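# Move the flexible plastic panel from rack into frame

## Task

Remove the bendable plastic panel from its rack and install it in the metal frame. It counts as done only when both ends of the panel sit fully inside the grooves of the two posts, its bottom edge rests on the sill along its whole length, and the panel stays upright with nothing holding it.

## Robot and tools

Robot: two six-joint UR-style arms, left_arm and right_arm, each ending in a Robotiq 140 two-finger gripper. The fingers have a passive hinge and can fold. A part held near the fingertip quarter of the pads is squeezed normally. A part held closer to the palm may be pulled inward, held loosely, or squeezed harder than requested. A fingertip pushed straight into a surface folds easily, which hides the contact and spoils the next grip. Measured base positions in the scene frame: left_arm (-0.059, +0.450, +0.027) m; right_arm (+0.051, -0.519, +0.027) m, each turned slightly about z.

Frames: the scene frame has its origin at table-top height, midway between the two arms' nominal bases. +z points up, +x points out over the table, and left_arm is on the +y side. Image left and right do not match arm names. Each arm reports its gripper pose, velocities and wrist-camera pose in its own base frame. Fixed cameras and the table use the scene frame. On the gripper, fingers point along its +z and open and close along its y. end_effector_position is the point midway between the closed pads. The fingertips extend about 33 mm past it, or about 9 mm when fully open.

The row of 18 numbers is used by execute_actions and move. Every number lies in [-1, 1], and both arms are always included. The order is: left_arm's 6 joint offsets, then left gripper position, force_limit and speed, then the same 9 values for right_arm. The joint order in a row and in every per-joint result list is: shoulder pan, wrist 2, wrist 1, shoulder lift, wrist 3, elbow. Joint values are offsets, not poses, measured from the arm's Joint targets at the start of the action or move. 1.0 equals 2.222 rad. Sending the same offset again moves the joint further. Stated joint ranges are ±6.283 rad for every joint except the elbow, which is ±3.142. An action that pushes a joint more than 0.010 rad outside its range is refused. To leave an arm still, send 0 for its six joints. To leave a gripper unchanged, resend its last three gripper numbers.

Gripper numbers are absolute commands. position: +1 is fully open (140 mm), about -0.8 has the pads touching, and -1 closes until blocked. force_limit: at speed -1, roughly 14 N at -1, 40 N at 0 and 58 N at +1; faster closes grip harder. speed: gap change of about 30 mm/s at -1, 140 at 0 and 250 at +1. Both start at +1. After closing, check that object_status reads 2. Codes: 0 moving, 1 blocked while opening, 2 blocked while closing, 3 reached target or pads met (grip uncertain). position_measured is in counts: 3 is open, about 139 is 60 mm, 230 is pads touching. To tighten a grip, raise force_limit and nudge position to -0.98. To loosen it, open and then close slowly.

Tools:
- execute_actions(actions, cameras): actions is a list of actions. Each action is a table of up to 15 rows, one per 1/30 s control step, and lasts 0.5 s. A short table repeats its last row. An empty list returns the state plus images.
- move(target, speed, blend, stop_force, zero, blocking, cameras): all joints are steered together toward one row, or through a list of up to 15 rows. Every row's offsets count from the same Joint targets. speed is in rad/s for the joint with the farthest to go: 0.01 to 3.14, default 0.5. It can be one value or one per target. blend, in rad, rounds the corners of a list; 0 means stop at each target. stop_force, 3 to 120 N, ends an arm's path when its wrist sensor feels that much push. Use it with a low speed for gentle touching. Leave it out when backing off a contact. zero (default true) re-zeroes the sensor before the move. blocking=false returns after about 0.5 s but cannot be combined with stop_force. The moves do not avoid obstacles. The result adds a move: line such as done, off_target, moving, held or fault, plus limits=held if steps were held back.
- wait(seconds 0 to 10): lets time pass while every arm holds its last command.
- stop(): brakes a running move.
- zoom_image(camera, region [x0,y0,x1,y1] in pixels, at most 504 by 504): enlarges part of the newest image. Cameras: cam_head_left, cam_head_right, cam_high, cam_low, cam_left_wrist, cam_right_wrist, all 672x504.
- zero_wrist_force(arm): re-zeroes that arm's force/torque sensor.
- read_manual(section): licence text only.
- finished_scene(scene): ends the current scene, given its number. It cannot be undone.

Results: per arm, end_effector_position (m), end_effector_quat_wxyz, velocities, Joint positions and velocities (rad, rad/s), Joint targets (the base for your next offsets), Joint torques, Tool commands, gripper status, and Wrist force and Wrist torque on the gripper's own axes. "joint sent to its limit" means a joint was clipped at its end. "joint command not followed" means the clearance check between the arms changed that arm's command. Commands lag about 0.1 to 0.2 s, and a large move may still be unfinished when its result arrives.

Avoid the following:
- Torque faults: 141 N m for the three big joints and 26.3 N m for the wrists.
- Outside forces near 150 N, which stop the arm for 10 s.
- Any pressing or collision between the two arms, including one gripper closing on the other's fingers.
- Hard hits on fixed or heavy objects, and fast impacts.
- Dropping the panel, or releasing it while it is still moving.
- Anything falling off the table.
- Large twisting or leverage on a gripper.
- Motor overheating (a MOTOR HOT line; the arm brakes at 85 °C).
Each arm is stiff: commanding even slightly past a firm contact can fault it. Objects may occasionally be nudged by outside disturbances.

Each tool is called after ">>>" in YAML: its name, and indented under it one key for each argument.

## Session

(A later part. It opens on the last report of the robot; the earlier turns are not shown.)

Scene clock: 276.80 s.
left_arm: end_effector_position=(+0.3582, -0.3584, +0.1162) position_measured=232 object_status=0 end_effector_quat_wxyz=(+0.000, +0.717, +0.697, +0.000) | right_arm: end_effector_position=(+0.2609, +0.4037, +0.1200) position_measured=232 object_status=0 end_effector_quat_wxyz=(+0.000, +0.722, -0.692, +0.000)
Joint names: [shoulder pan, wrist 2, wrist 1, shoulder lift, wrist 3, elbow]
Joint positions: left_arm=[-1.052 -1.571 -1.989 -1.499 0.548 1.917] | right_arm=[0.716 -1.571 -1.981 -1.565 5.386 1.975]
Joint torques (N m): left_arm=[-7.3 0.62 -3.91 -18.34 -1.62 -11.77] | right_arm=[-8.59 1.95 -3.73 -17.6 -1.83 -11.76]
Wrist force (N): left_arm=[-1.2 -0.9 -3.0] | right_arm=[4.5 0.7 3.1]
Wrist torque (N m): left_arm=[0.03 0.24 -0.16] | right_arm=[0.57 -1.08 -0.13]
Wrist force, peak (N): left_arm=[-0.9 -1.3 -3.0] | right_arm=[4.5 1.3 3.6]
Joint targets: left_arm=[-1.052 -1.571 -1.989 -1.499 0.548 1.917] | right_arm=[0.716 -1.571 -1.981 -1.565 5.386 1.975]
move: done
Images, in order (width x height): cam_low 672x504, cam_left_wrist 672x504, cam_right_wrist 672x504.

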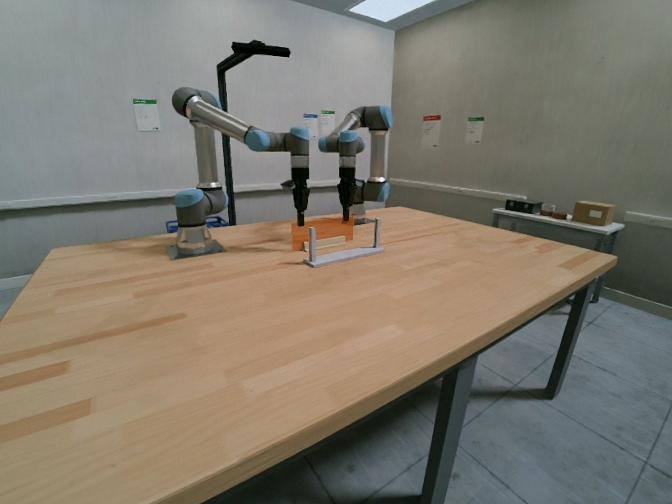

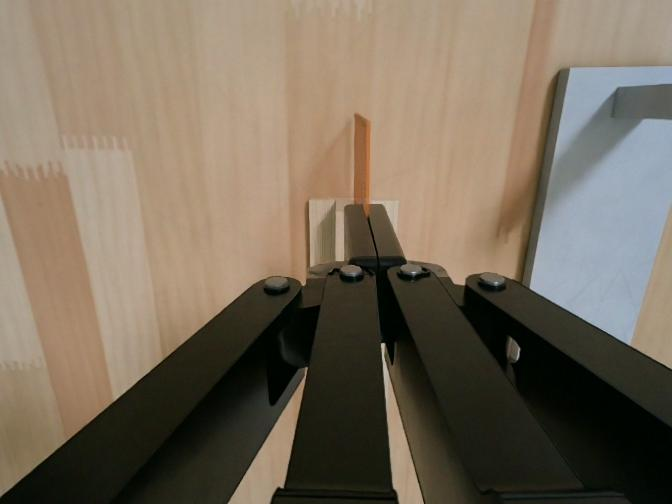

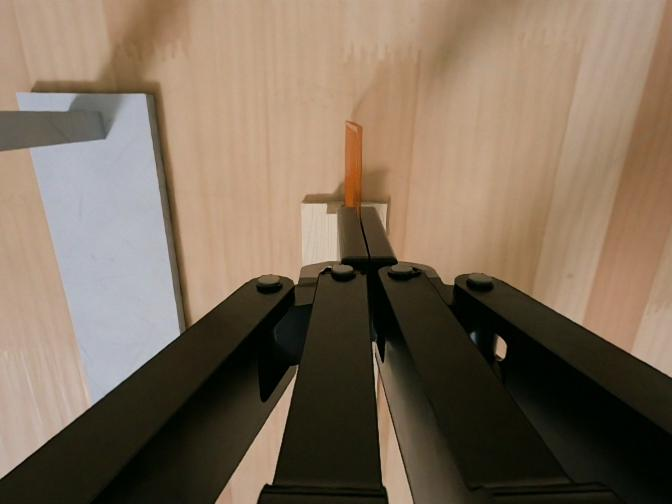

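>>> wait:
  seconds: 0.3
  cameras: ["cam_left_wrist", "cam_right_wrist", "cam_low"]

>>> zoom_image:
  camera: "cam_left_wrist"
  region: [300, 90, 440, 290]

>>> zoom_image:
  camera: "cam_right_wrist"
  region: [290, 90, 430, 290]

>>> zoom_image:
  camera: "cam_low"
  region: [285, 195, 365, 255]

Scene clock: 278.93 s.
left_arm: end_effector_position=(+0.3582, -0.3584, +0.1162) position_measured=232 object_status=3 end_effector_quat_wxyz=(+0.000, +0.717, +0.697, +0.000) | right_arm: end_effector_position=(+0.2609, +0.4037, +0.1200) position_measured=232 object_status=3 end_effector_quat_wxyz=(+0.000, +0.722, -0.692, +0.000)
Joint names: [shoulder pan, wrist 2, wrist 1, shoulder lift, wrist 3, elbow]
Joint positions: left_arm=[-1.052 -1.571 -1.989 -1.499 0.548 1.917] | right_arm=[0.716 -1.571 -1.981 -1.565 5.386 1.975]
Joint torques (N m): left_arm=[-5.66 0.52 -3.64 -18.44 -1.26 -12.96] | right_arm=[-5.9 1.9 -2.24 -17.18 -1.68 -12.21]
Wrist force (N): left_arm=[-1.0 -1.3 -3.0] | right_arm=[4.3 0.6 2.8]
Wrist torque (N m): left_arm=[-0.03 0.20 -0.15] | right_arm=[0.54 -1.03 -0.13]
Wrist force, peak (N): left_arm=[-1.3 -1.2 -3.3] | right_arm=[4.7 0.5 3.0]
Joint targets: left_arm=[-1.052 -1.571 -1.989 -1.499 0.548 1.917] | right_arm=[0.716 -1.571 -1.981 -1.565 5.386 1.975]
Tool commands: left_gripper/position=-1.0 left_gripper/force_limit=+1.0 left_gripper/speed=-1.0 right_gripper/position=-1.0 right_gripper/force_limit=+1.0 right_gripper/speed=-1.0
wait: 0.30 s; at rest from the start
Images, in order (width x height): cam_low 672x504, cam_left_wrist 672x504, cam_right_wrist 672x504.

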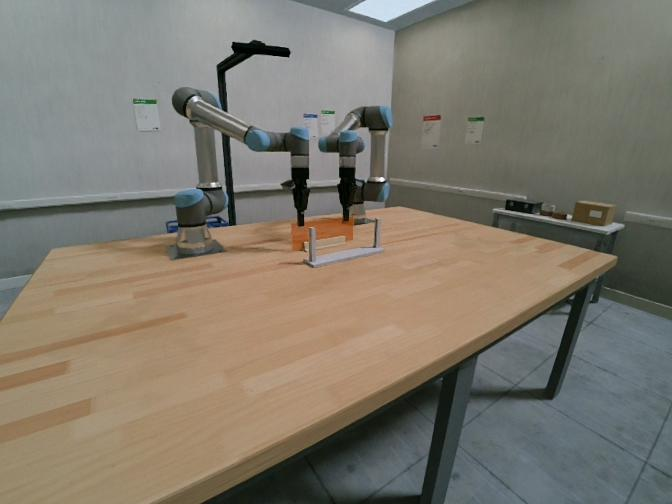

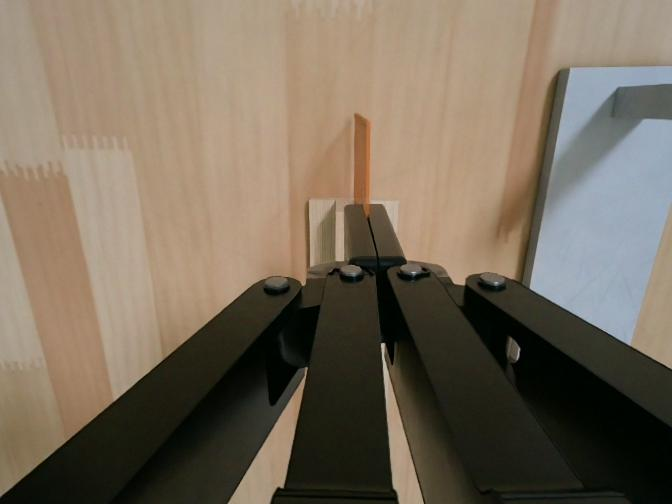

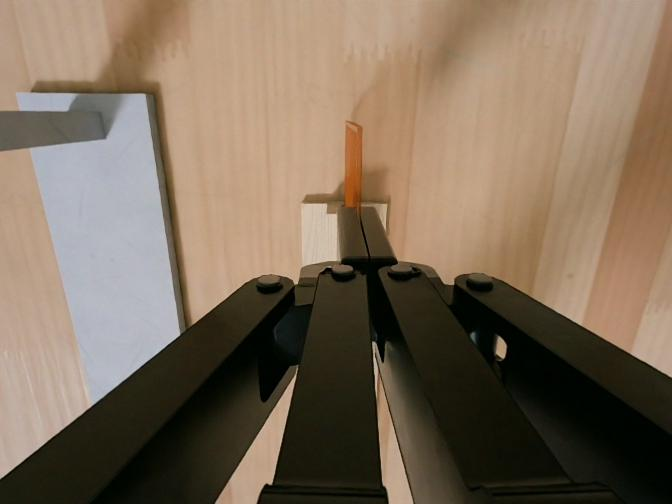

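Scaled by 2.520 from the camera's 672x504 image, which has a finer 960x720 frame.

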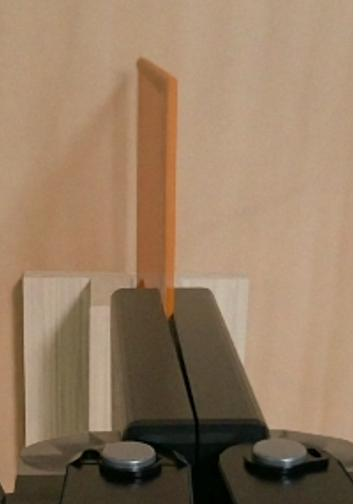

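Scaled by 2.520 from the camera's 672x504 image, which has a finer 960x720 frame.

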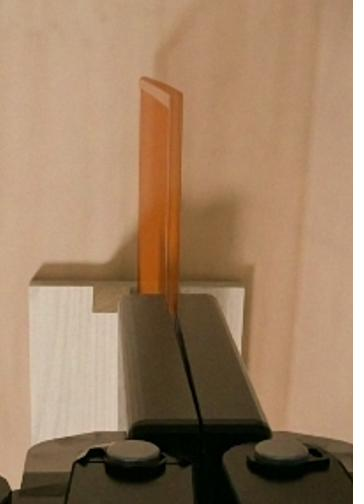

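Scaled by 6.300 from the camera's 672x504 image, which has a finer 960x720 frame.

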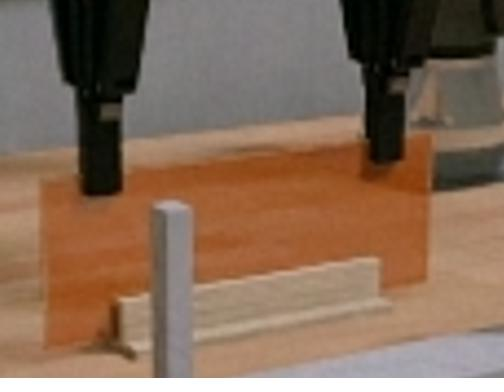

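>>> move:
  target: [0, 0, 0.02421, -0.00854, 0, -0.01567, -1, 1, -1, 0, 0, 0.02477, -0.00854, 0, -0.01623, -1, 1, -1]
  speed: 0.06
  cameras: ["cam_left_wrist", "cam_right_wrist", "cam_low"]

>>> zoom_image:
  camera: "cam_low"
  region: [285, 195, 365, 255]

>>> zoom_image:
  camera: "cam_left_wrist"
  region: [300, 90, 440, 290]

>>> zoom_image:
  camera: "cam_right_wrist"
  region: [290, 90, 430, 290]

Scene clock: 299.20 s.
left_arm: end_effector_position=(+0.3582, -0.3584, +0.1361) position_measured=232 object_status=3 end_effector_quat_wxyz=(+0.000, +0.717, +0.697, +0.000) | right_arm: end_effector_position=(+0.2609, +0.4037, +0.1398) position_measured=232 object_status=3 end_effector_quat_wxyz=(+0.000, +0.722, -0.692, +0.000)
Joint names: [shoulder pan, wrist 2, wrist 1, shoulder lift, wrist 3, elbow]
Joint positions: left_arm=[-1.052 -1.571 -1.936 -1.518 0.548 1.882] | right_arm=[0.716 -1.571 -1.926 -1.584 5.386 1.939]
Joint torques (N m): left_arm=[-2.74 0.69 -1.29 -40.82 -1.3 -35.13] | right_arm=[-1.09 1.9 -1.7 -29.75 -1.76 -37.84]
Wrist force (N): left_arm=[-1.5 -1.1 -2.0] | right_arm=[4.0 0.8 3.6]
Wrist torque (N m): left_arm=[0.01 0.23 -0.15] | right_arm=[0.49 -1.03 -0.14]
Wrist force, peak (N): left_arm=[-1.1 -1.3 -3.3] | right_arm=[5.1 0.9 3.6]
Joint targets: left_arm=[-1.052 -1.571 -1.935 -1.518 0.548 1.882] | right_arm=[0.716 -1.571 -1.926 -1.584 5.386 1.939]
move: done
Images, in order (width x height): cam_low 672x504, cam_left_wrist 672x504, cam_right_wrist 672x504.

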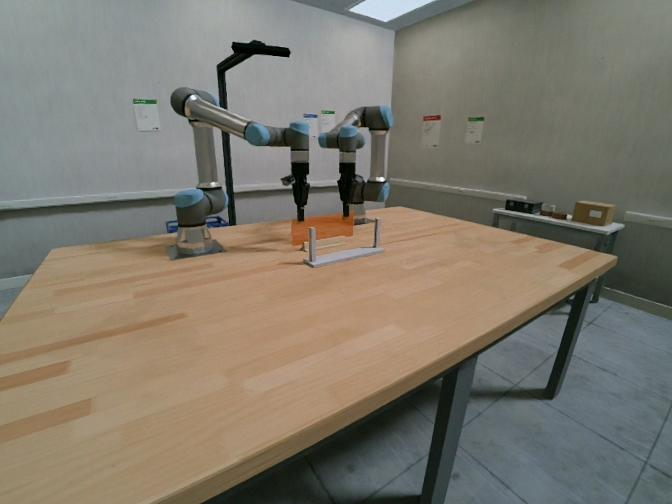

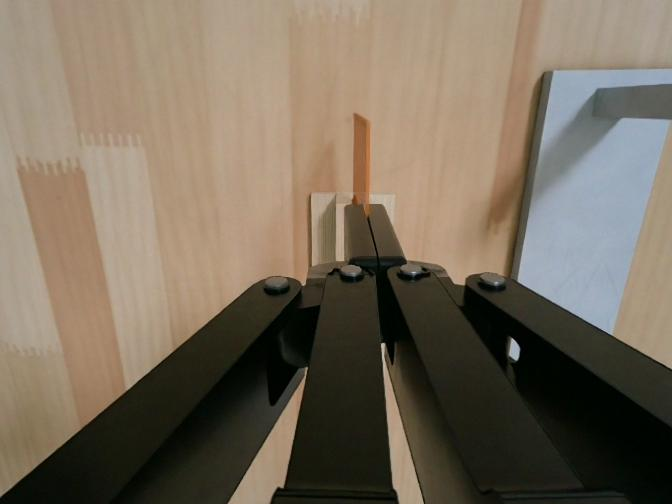

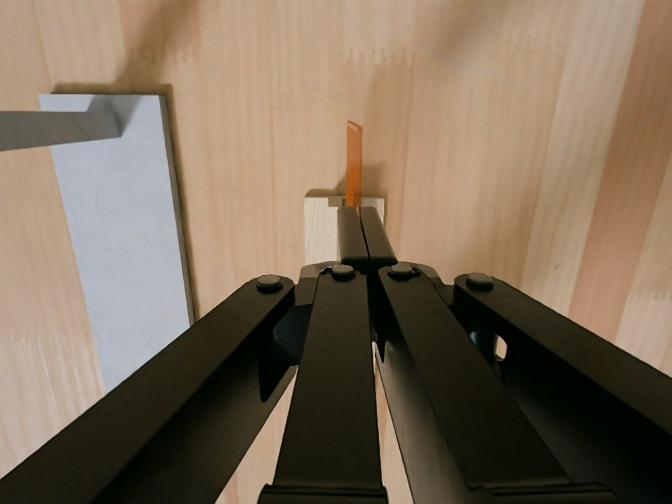

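Scaled by 6.300 from the camera's 672x504 image, which has a finer 960x720 frame.

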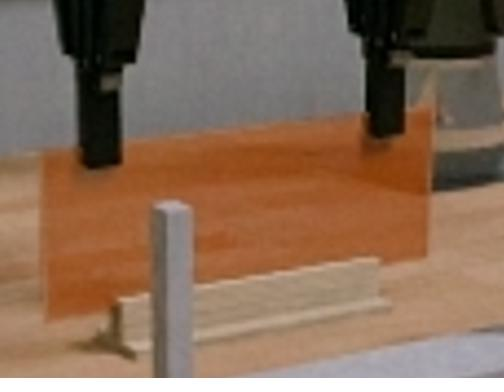

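Scaled by 2.520 from the camera's 672x504 image, which has a finer 960x720 frame.

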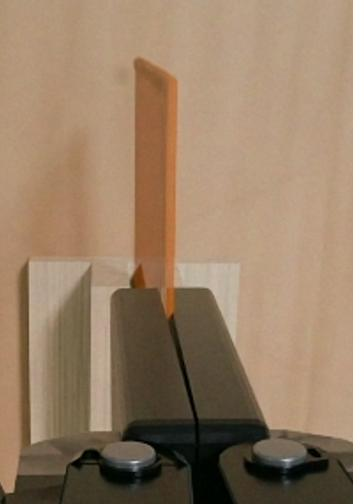

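Scaled by 2.520 from the camera's 672x504 image, which has a finer 960x720 frame.

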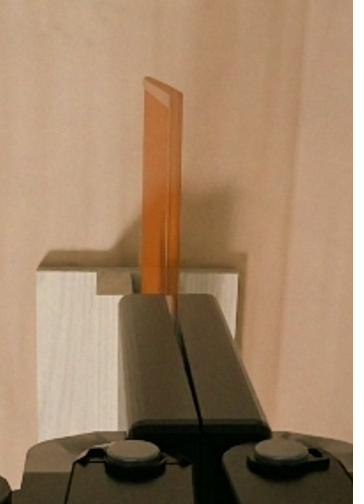

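>>> move:
  target:
    - [0, 0, 0.02410, -0.00749, 0, -0.01661, -1, 1, -1, 0, 0, 0.02443, -0.00728, 0, -0.01715, -1, 1, -1]
    - [0, 0, 0.07116, -0.01849, 0, -0.05267, -1, 1, -1, 0, 0, 0.07228, -0.01810, 0, -0.05419, -1, 1, -1]
  speed: 0.15
  blend: 0.02
  cameras: ["cam_left_wrist", "cam_right_wrist", "cam_low", "cam_high"]

>>> zoom_image:
  camera: "cam_low"
  region: [280, 180, 380, 260]

>>> zoom_image:
  camera: "cam_left_wrist"
  region: [300, 80, 672, 290]

>>> zoom_image:
  camera: "cam_right_wrist"
  region: [0, 80, 430, 290]

Scene clock: 315.93 s.
left_arm: end_effector_position=(+0.3582, -0.3583, +0.1961) position_measured=232 object_status=3 end_effector_quat_wxyz=(+0.000, +0.717, +0.697, +0.000) | right_arm: end_effector_position=(+0.2609, +0.4037, +0.1998) position_measured=232 object_status=3 end_effector_quat_wxyz=(+0.000, +0.722, -0.692, +0.000)
Joint names: [shoulder pan, wrist 2, wrist 1, shoulder lift, wrist 3, elbow]
Joint positions: left_arm=[-1.052 -1.571 -1.778 -1.559 0.548 1.765] | right_arm=[0.716 -1.571 -1.765 -1.624 5.386 1.819]
Joint torques (N m): left_arm=[-0.31 0.36 -1.24 -39.35 -1.36 -36.43] | right_arm=[4.55 1.76 -1.44 -29.09 -1.58 -40.37]
Wrist force (N): left_arm=[-1.4 -1.0 -2.3] | right_arm=[4.0 0.7 4.0]
Wrist torque (N m): left_arm=[0.03 0.19 -0.16] | right_arm=[0.49 -1.02 -0.14]
Wrist force, peak (N): left_arm=[2.3 -0.8 -2.3] | right_arm=[7.1 0.5 3.8]
Joint targets: left_arm=[-1.052 -1.571 -1.777 -1.559 0.548 1.765] | right_arm=[0.716 -1.571 -1.765 -1.624 5.386 1.819]
move: done
Images, in order (width x height): cam_high 672x504, cam_low 672x504, cam_left_wrist 672x504, cam_right_wrist 672x504.

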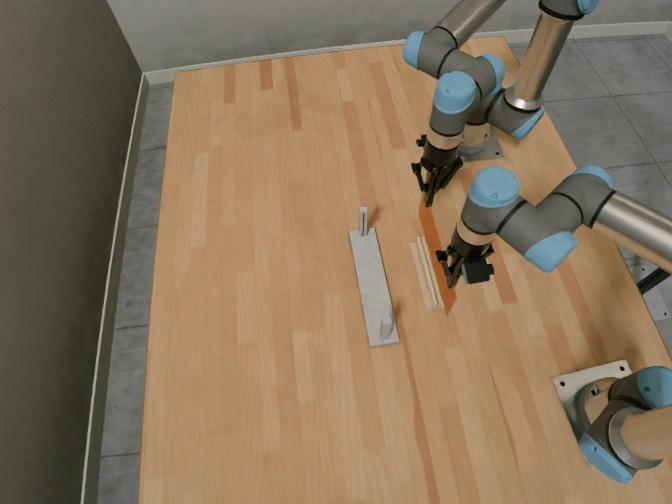

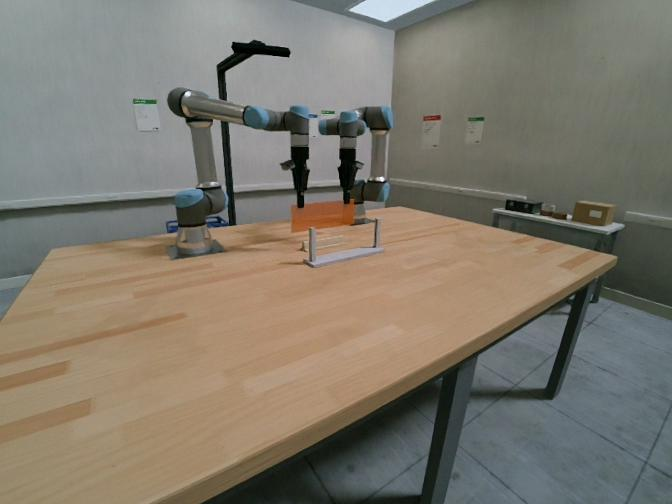

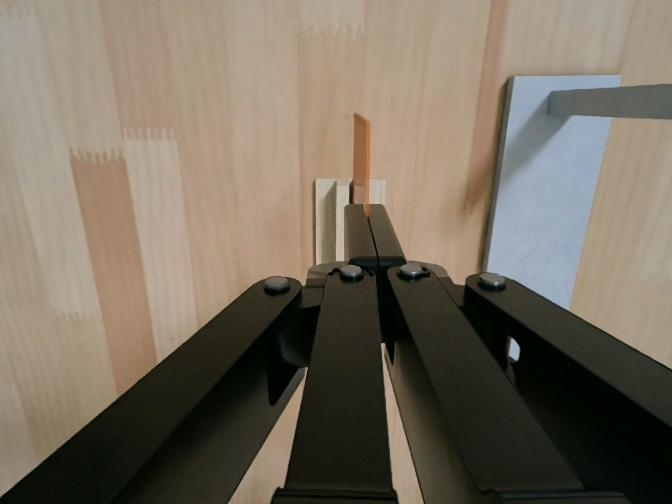

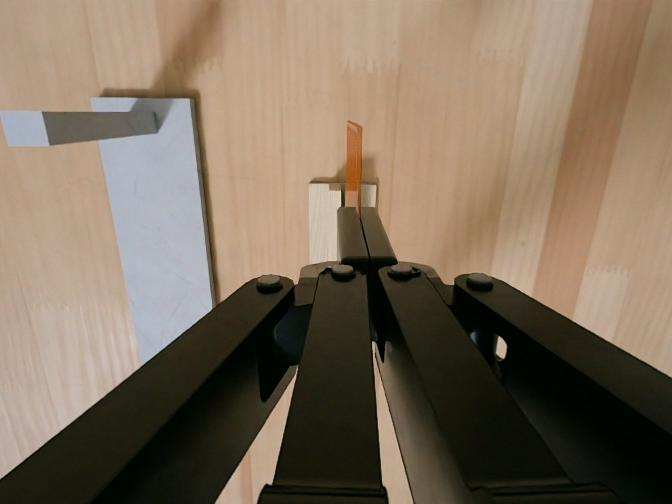

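Scaled by 5.040 from the camera's 672x504 image, which has a finer 960x720 frame.

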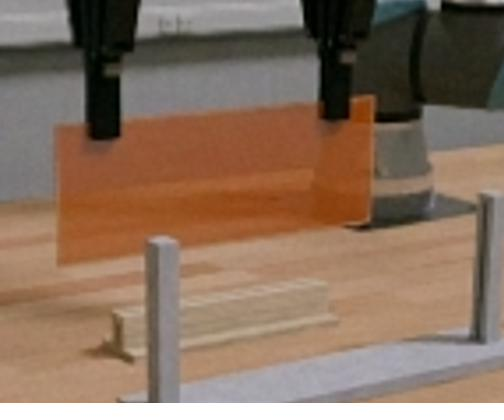

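Scaled by 1.355 from the camera's 672x504 image, which has a finer 960x720 frame.

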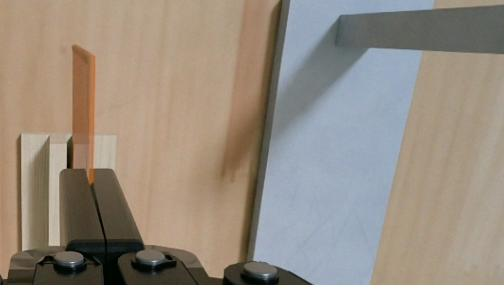

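Scaled by 1.172 from the camera's 672x504 image, which has a finer 960x720 frame.

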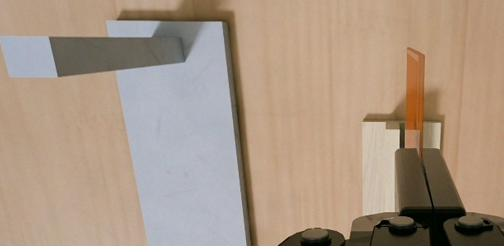

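>>> zero_wrist_force:
  arm: "left_arm"

>>> zero_wrist_force:
  arm: "right_arm"

>>> move:
  target: [-0.00400, 0, -0.00005, -0.00350, 0.04100, 0.00354, -1, 1, -1, 0.00329, 0, 0.00016, -0.00264, -0.04171, 0.00248, -1, 1, -1]
  speed: 0.1
  cameras: ["cam_left_wrist", "cam_right_wrist", "cam_high"]

Wrist force sensor zeroed.

Wrist force sensor zeroed.

Scene clock: 347.00 s.
left_arm: end_effector_position=(+0.3534, -0.3586, +0.1962) position_measured=232 object_status=3 end_effector_quat_wxyz=(+0.000, +0.751, +0.660, +0.000) | right_arm: end_effector_position=(+0.2561, +0.4039, +0.2000) position_measured=232 object_status=3 end_effector_quat_wxyz=(+0.000, +0.755, -0.655, +0.000)
Joint names: [shoulder pan, wrist 2, wrist 1, shoulder lift, wrist 3, elbow]
Joint positions: left_arm=[-1.061 -1.571 -1.777 -1.567 0.639 1.773] | right_arm=[0.723 -1.571 -1.765 -1.63 5.294 1.824]
Joint torques (N m): left_arm=[-8.87 0.32 -4.44 -39.64 1.37 -13.52] | right_arm=[12.24 1.55 -1.93 -28.61 -2.17 -14.27]
Wrist force (N, zeroed by zero_wrist_force): left_arm=[2.3 -0.3 0.1] | right_arm=[1.8 -0.1 -0.3]
Wrist torque (N m, zeroed by zero_wrist_force): left_arm=[-0.05 0.02 -0.15] | right_arm=[-0.08 0.14 0.04]
Wrist force, peak (N, zeroed by zero_wrist_force): left_arm=[2.5 -0.2 0.2] | right_arm=[2.1 0.1 0.0]
Joint targets: left_arm=[-1.061 -1.571 -1.777 -1.567 0.639 1.773] | right_arm=[0.723 -1.571 -1.765 -1.630 5.293 1.824]
move: done
Images, in order (width x height): cam_high 672x504, cam_left_wrist 672x504, cam_right_wrist 672x504.

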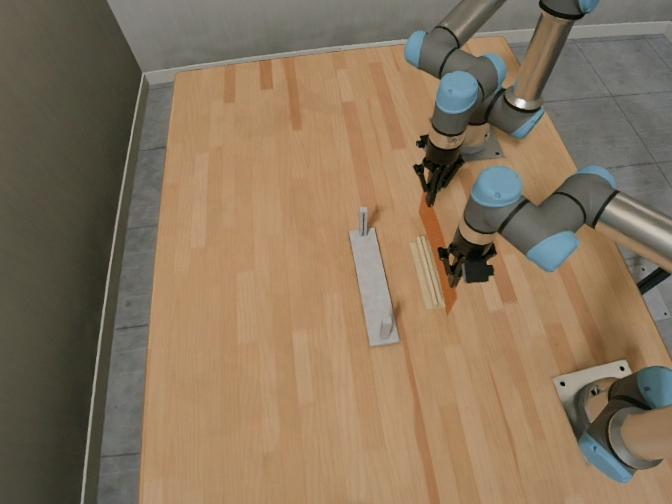

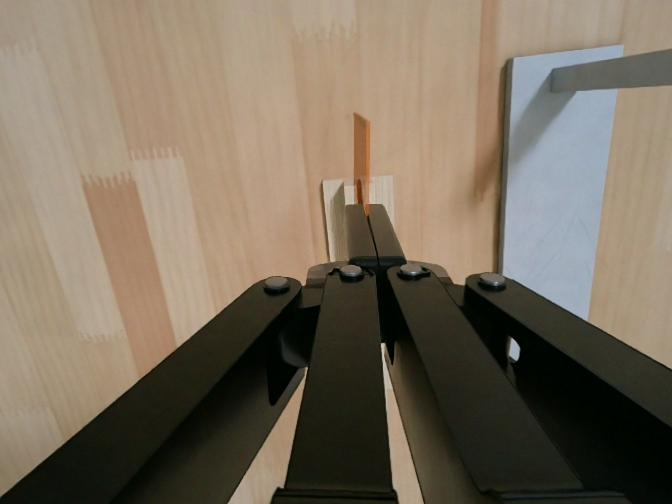

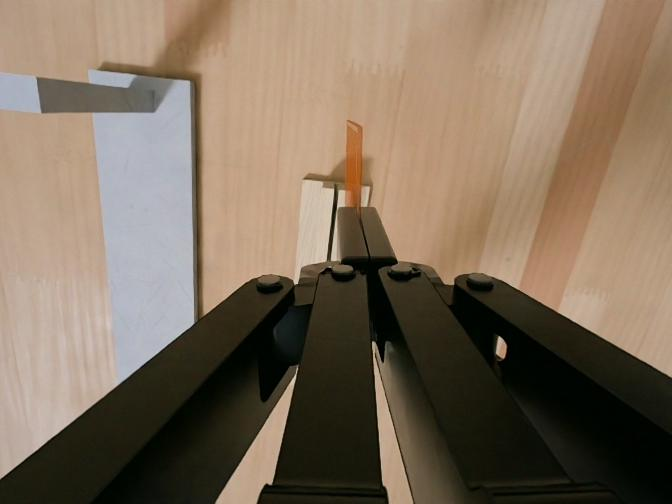

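>>> move:
  target: [-0.00857, 0, -0.00008, -0.00572, 0.08144, 0.00579, -1, 1, -1, 0.00748, 0, 0.00023, -0.00394, -0.08253, 0.00371, -1, 1, -1]
  speed: 0.15
  cameras: ["cam_left_wrist", "cam_right_wrist", "cam_high"]

>>> zoom_image:
  camera: "cam_left_wrist"
  region: [300, 80, 440, 280]

>>> zoom_image:
  camera: "cam_right_wrist"
  region: [290, 80, 430, 280]

>>> zoom_image:
  camera: "cam_high"
  region: [380, 170, 500, 320]

Scene clock: 370.37 s.
left_arm: end_effector_position=(+0.3439, -0.3605, +0.1962) position_measured=232 object_status=3 end_effector_quat_wxyz=(+0.000, +0.813, +0.582, +0.000) | right_arm: end_effector_position=(+0.2467, +0.4056, +0.1999) position_measured=232 object_status=3 end_effector_quat_wxyz=(+0.000, +0.817, -0.577, +0.000)
Joint names: [shoulder pan, wrist 2, wrist 1, shoulder lift, wrist 3, elbow]
Joint positions: left_arm=[-1.08 -1.571 -1.778 -1.58 0.82 1.786] | right_arm=[0.74 -1.571 -1.764 -1.639 5.11 1.832]
Joint torques (N m): left_arm=[-9.63 0.56 -5.33 -39.69 1.48 -14.98] | right_arm=[14 1.37 -2.7 -28.02 -1.59 -15.28]
Wrist force (N, zeroed by zero_wrist_force): left_arm=[6.1 -1.5 0.2] | right_arm=[5.1 1.3 -0.1]
Wrist torque (N m, zeroed by zero_wrist_force): left_arm=[-0.01 0.00 -0.20] | right_arm=[-0.15 0.26 0.11]
Wrist force, peak (N, zeroed by zero_wrist_force): left_arm=[7.2 -1.6 0.0] | right_arm=[5.7 1.2 -0.1]
Joint targets: left_arm=[-1.080 -1.571 -1.778 -1.580 0.820 1.786] | right_arm=[0.740 -1.571 -1.764 -1.639 5.110 1.832]
move: done
Images, in order (width x height): cam_high 672x504, cam_left_wrist 672x504, cam_right_wrist 672x504.

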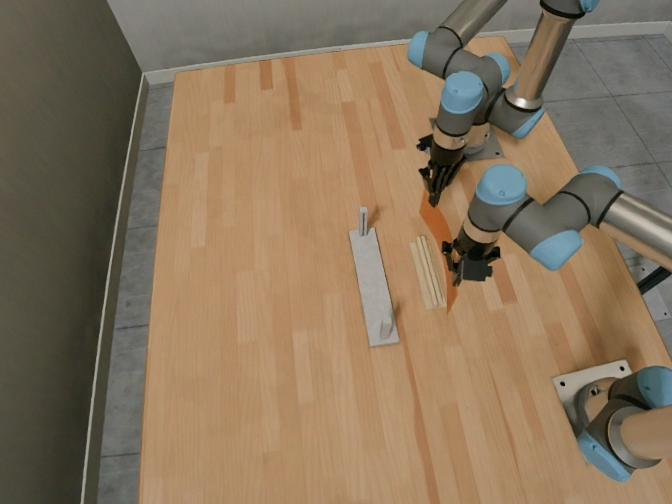

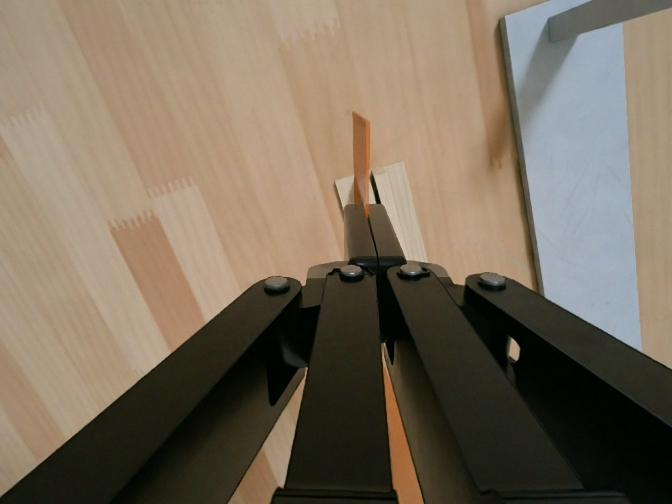

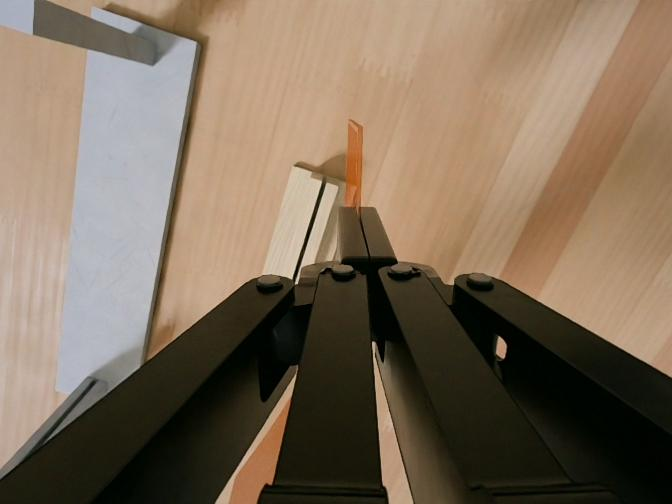

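Scaled by 2.520 from the camera's 672x504 image, which has a finer 960x720 frame.

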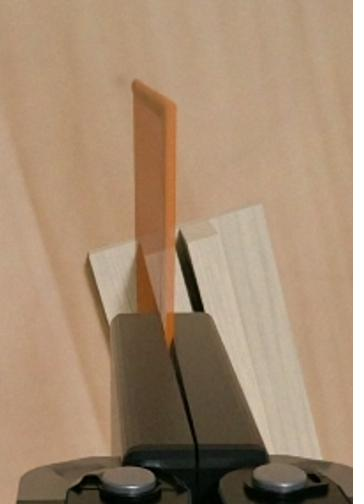

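Scaled by 2.520 from the camera's 672x504 image, which has a finer 960x720 frame.

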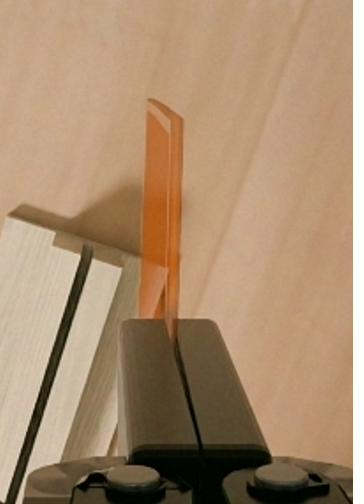

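Scaled by 3.360 from the camera's 672x504 image, which has a finer 960x720 frame.

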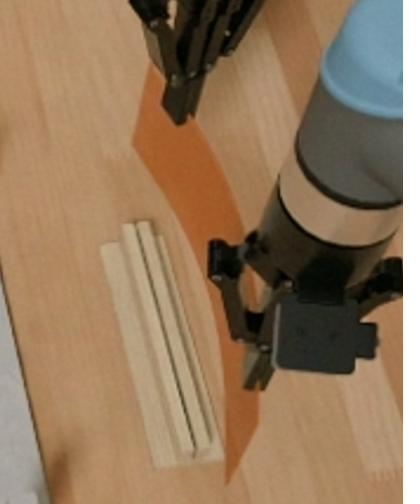

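>>> move:
  target: [0.08021, 0, -0.04739, 0.10664, 0.17814, -0.05925, -1, 1, -1, -0.05584, 0, -0.05603, 0.09762, -0.15386, -0.04159, -1, 1, -1]
  speed: 0.25
  cameras: ["cam_left_wrist", "cam_right_wrist", "cam_high", "cam_low"]

>>> zoom_image:
  camera: "cam_left_wrist"
  region: [300, 0, 672, 280]

>>> zoom_image:
  camera: "cam_right_wrist"
  region: [50, 0, 430, 280]

>>> zoom_image:
  camera: "cam_high"
  region: [330, 180, 480, 360]

>>> zoom_image:
  camera: "cam_low"
  region: [280, 180, 400, 280]

Scene clock: 410.93 s.
left_arm: end_effector_position=(+0.4577, -0.3639, +0.1453) position_measured=232 object_status=3 end_effector_quat_wxyz=(+0.000, +0.872, +0.490, +0.000) | right_arm: end_effector_position=(+0.3598, +0.4180, +0.1491) position_measured=232 object_status=3 end_effector_quat_wxyz=(+0.000, +0.875, -0.484, +0.000)
Joint names: [shoulder pan, wrist 2, wrist 1, shoulder lift, wrist 3, elbow]
Joint positions: left_arm=[-0.902 -1.571 -1.883 -1.343 1.216 1.654] | right_arm=[0.616 -1.57 -1.889 -1.422 4.768 1.74]
Joint torques (N m): left_arm=[9.67 -0.58 -4.7 -25.87 1.64 -36.52] | right_arm=[-6.96 2.25 -5.95 -24.48 -1.99 -39.77]
Wrist force (N, zeroed by zero_wrist_force): left_arm=[2.8 -0.8 0.8] | right_arm=[2.4 1.5 0.2]
Wrist torque (N m, zeroed by zero_wrist_force): left_arm=[0.12 0.12 -0.34] | right_arm=[-0.11 0.23 0.25]
Wrist force, peak (N, zeroed by zero_wrist_force): left_arm=[18.6 -5.6 0.3] | right_arm=[14.9 5.9 -0.3]
Joint targets: left_arm=[-0.902 -1.571 -1.883 -1.343 1.216 1.654] | right_arm=[0.616 -1.571 -1.889 -1.422 4.768 1.740]
move: done
Images, in order (width x height): cam_high 672x504, cam_low 672x504, cam_left_wrist 672x504, cam_right_wrist 672x504.

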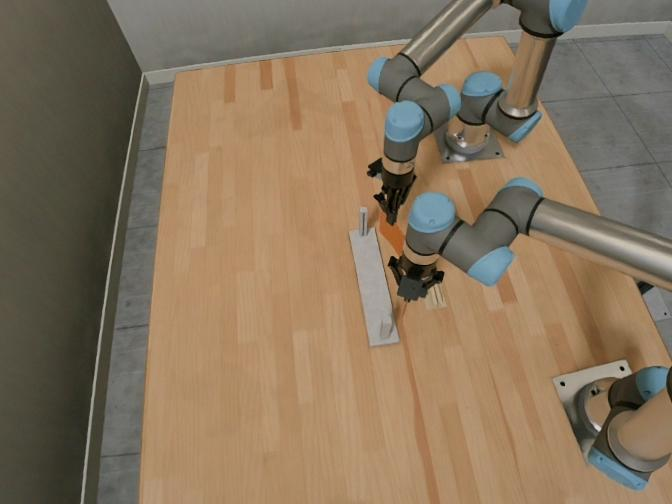

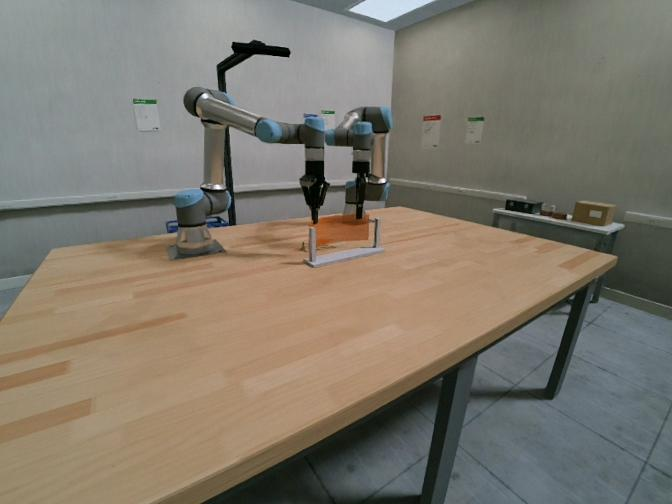

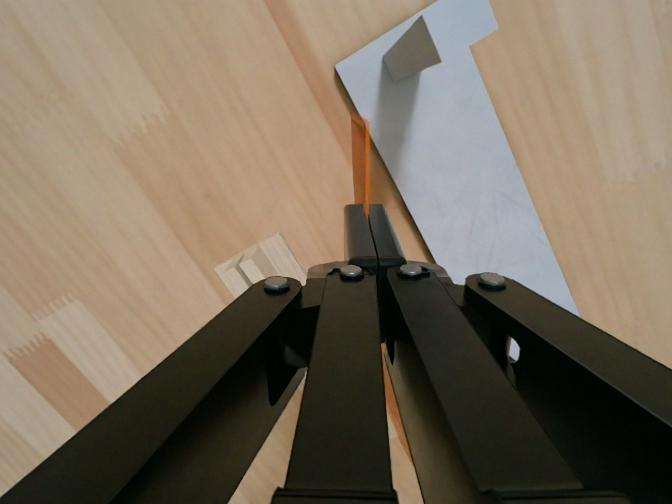

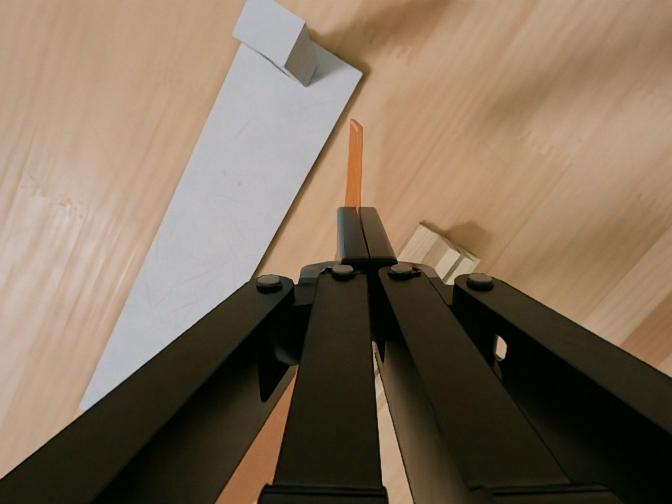

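Scaled by 1.355 from the camera's 672x504 image, which has a finer 960x720 frame.

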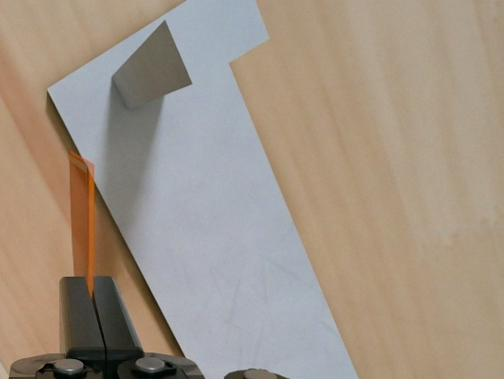

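Scaled by 1.326 from the camera's 672x504 image, which has a finer 960x720 frame.

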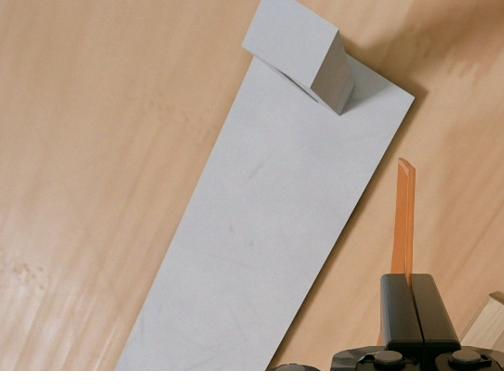

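Scaled by 2.800 from the camera's 672x504 image, which has a finer 960x720 frame.

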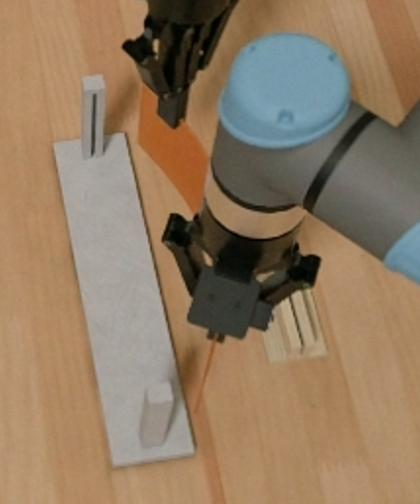

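Scaled by 4.200 from the camera's 672x504 image, which has a finer 960x720 frame.

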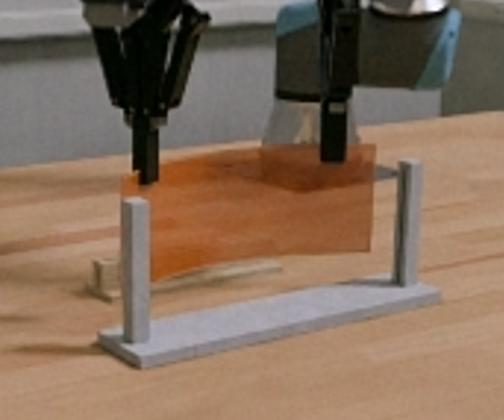

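>>> zoom_image:
  camera: "cam_left_wrist"
  region: [320, 0, 500, 140]

>>> zoom_image:
  camera: "cam_right_wrist"
  region: [220, 0, 400, 140]

Scaled by 2.800 from the camera's 672x504 image, which has a finer 960x720 frame.

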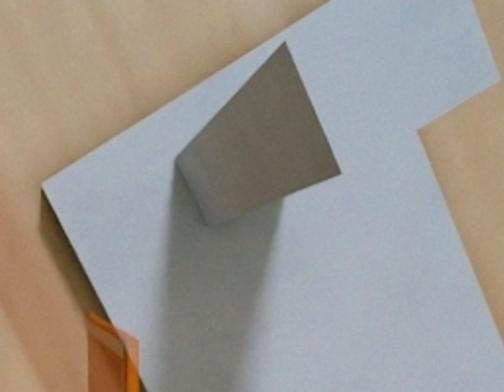

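Scaled by 2.800 from the camera's 672x504 image, which has a finer 960x720 frame.

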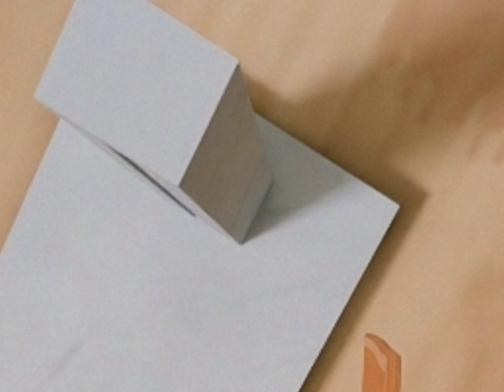

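>>> move:
  target: [0.02534, 0, 0.01160, 0.03821, 0.02534, -0.04981, -1, 1, -1, -0.02056, 0, 0.00716, 0.03387, -0.02056, -0.04104, -1, 1, -1]
  speed: 0.08
  stop_force: 15
  cameras: ["cam_left_wrist", "cam_right_wrist", "cam_high", "cam_low"]

>>> zoom_image:
  camera: "cam_left_wrist"
  region: [300, 60, 480, 200]

>>> zoom_image:
  camera: "cam_right_wrist"
  region: [240, 60, 420, 200]

>>> zoom_image:
  camera: "cam_high"
  region: [330, 190, 450, 350]

>>> zoom_image:
  camera: "cam_low"
  region: [290, 190, 400, 275]

Scene clock: 448.10 s.
left_arm: end_effector_position=(+0.5025, -0.3658, +0.1453) position_measured=232 object_status=3 end_effector_quat_wxyz=(+0.000, +0.872, +0.490, +0.000) | right_arm: end_effector_position=(+0.4067, +0.4191, +0.1490) position_measured=232 object_status=3 end_effector_quat_wxyz=(+0.000, +0.875, -0.484, +0.000)
Joint names: [shoulder pan, wrist 2, wrist 1, shoulder lift, wrist 3, elbow]
Joint positions: left_arm=[-0.845 -1.571 -1.857 -1.258 1.272 1.543] | right_arm=[0.57 -1.571 -1.873 -1.347 4.722 1.649]
Joint torques (N m): left_arm=[9.73 0.14 -1.96 -29.49 1.6 -36.84] | right_arm=[-8.95 -0.26 -1.91 -27.68 -2.07 -38.76]
Wrist force (N, zeroed by zero_wrist_force): left_arm=[1.4 -0.3 0.9] | right_arm=[1.5 0.7 -0.1]
Wrist torque (N m, zeroed by zero_wrist_force): left_arm=[0.08 0.19 -0.40] | right_arm=[-0.13 0.20 0.26]
Wrist force, peak (N, zeroed by zero_wrist_force): left_arm=[4.0 -1.6 1.0] | right_arm=[3.7 2.0 0.1]
Joint targets: left_arm=[-0.845 -1.571 -1.857 -1.258 1.272 1.543] | right_arm=[0.570 -1.571 -1.873 -1.347 4.722 1.649]
move: done
Images, in order (width x height): cam_high 672x504, cam_low 672x504, cam_left_wrist 672x504, cam_right_wrist 672x504.

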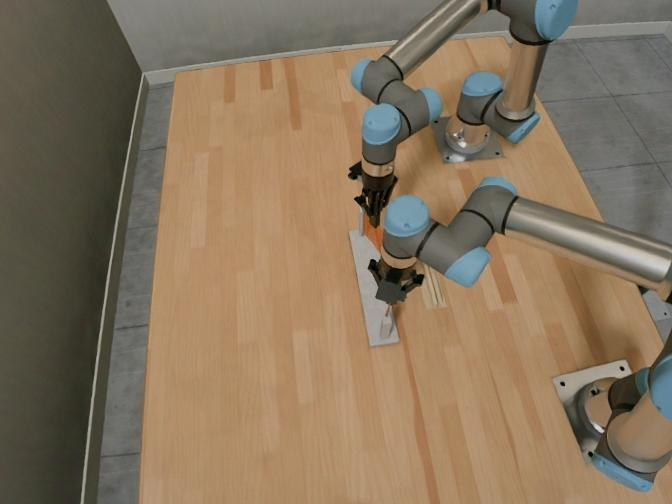

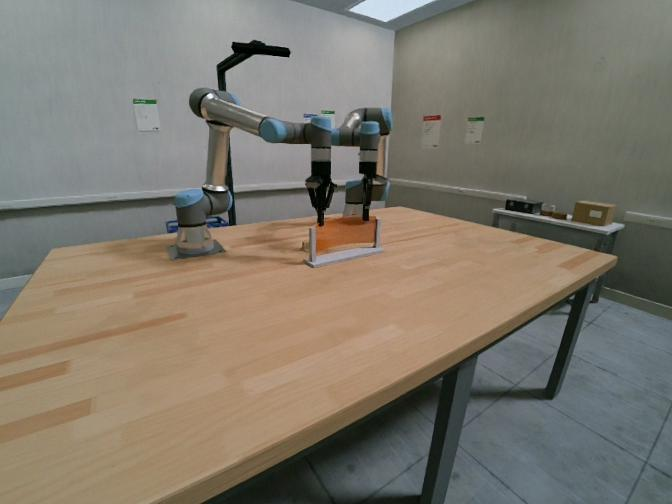

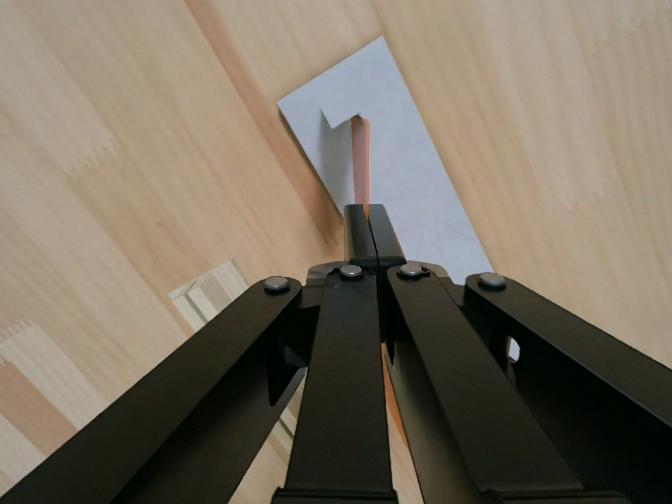

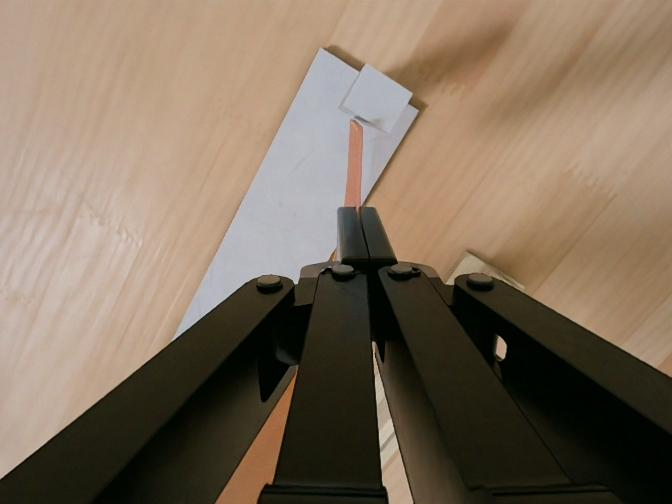

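Scaled by 2.800 from the camera's 672x504 image, which has a finer 960x720 frame.

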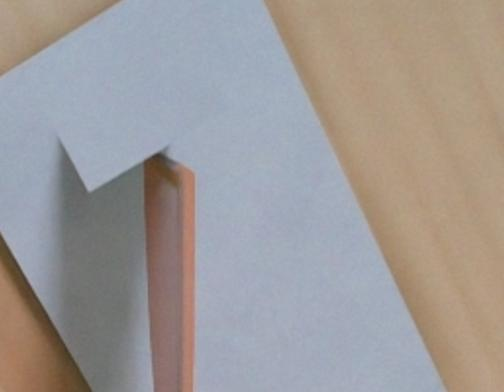

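Scaled by 2.800 from the camera's 672x504 image, which has a finer 960x720 frame.

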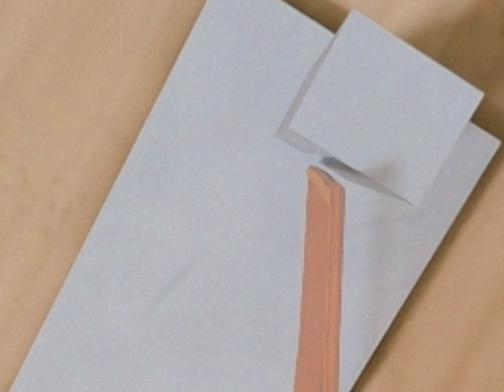

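Scaled by 3.150 from the camera's 672x504 image, which has a finer 960x720 frame.

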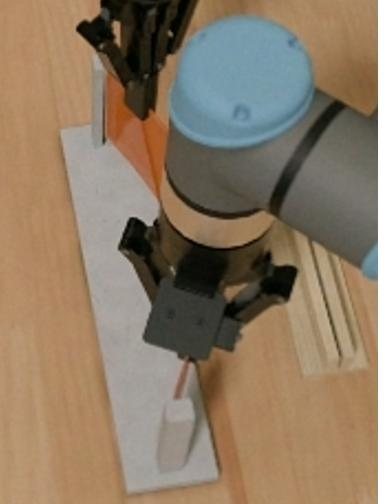

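Scaled by 4.582 from the camera's 672x504 image, which has a finer 960x720 frame.

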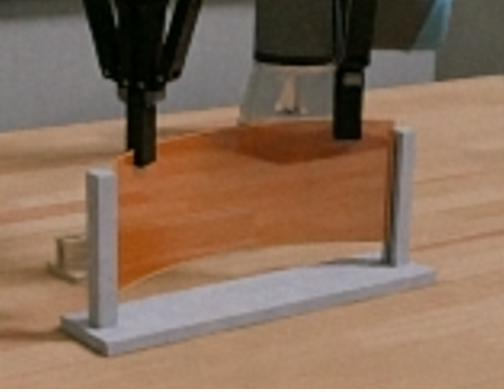

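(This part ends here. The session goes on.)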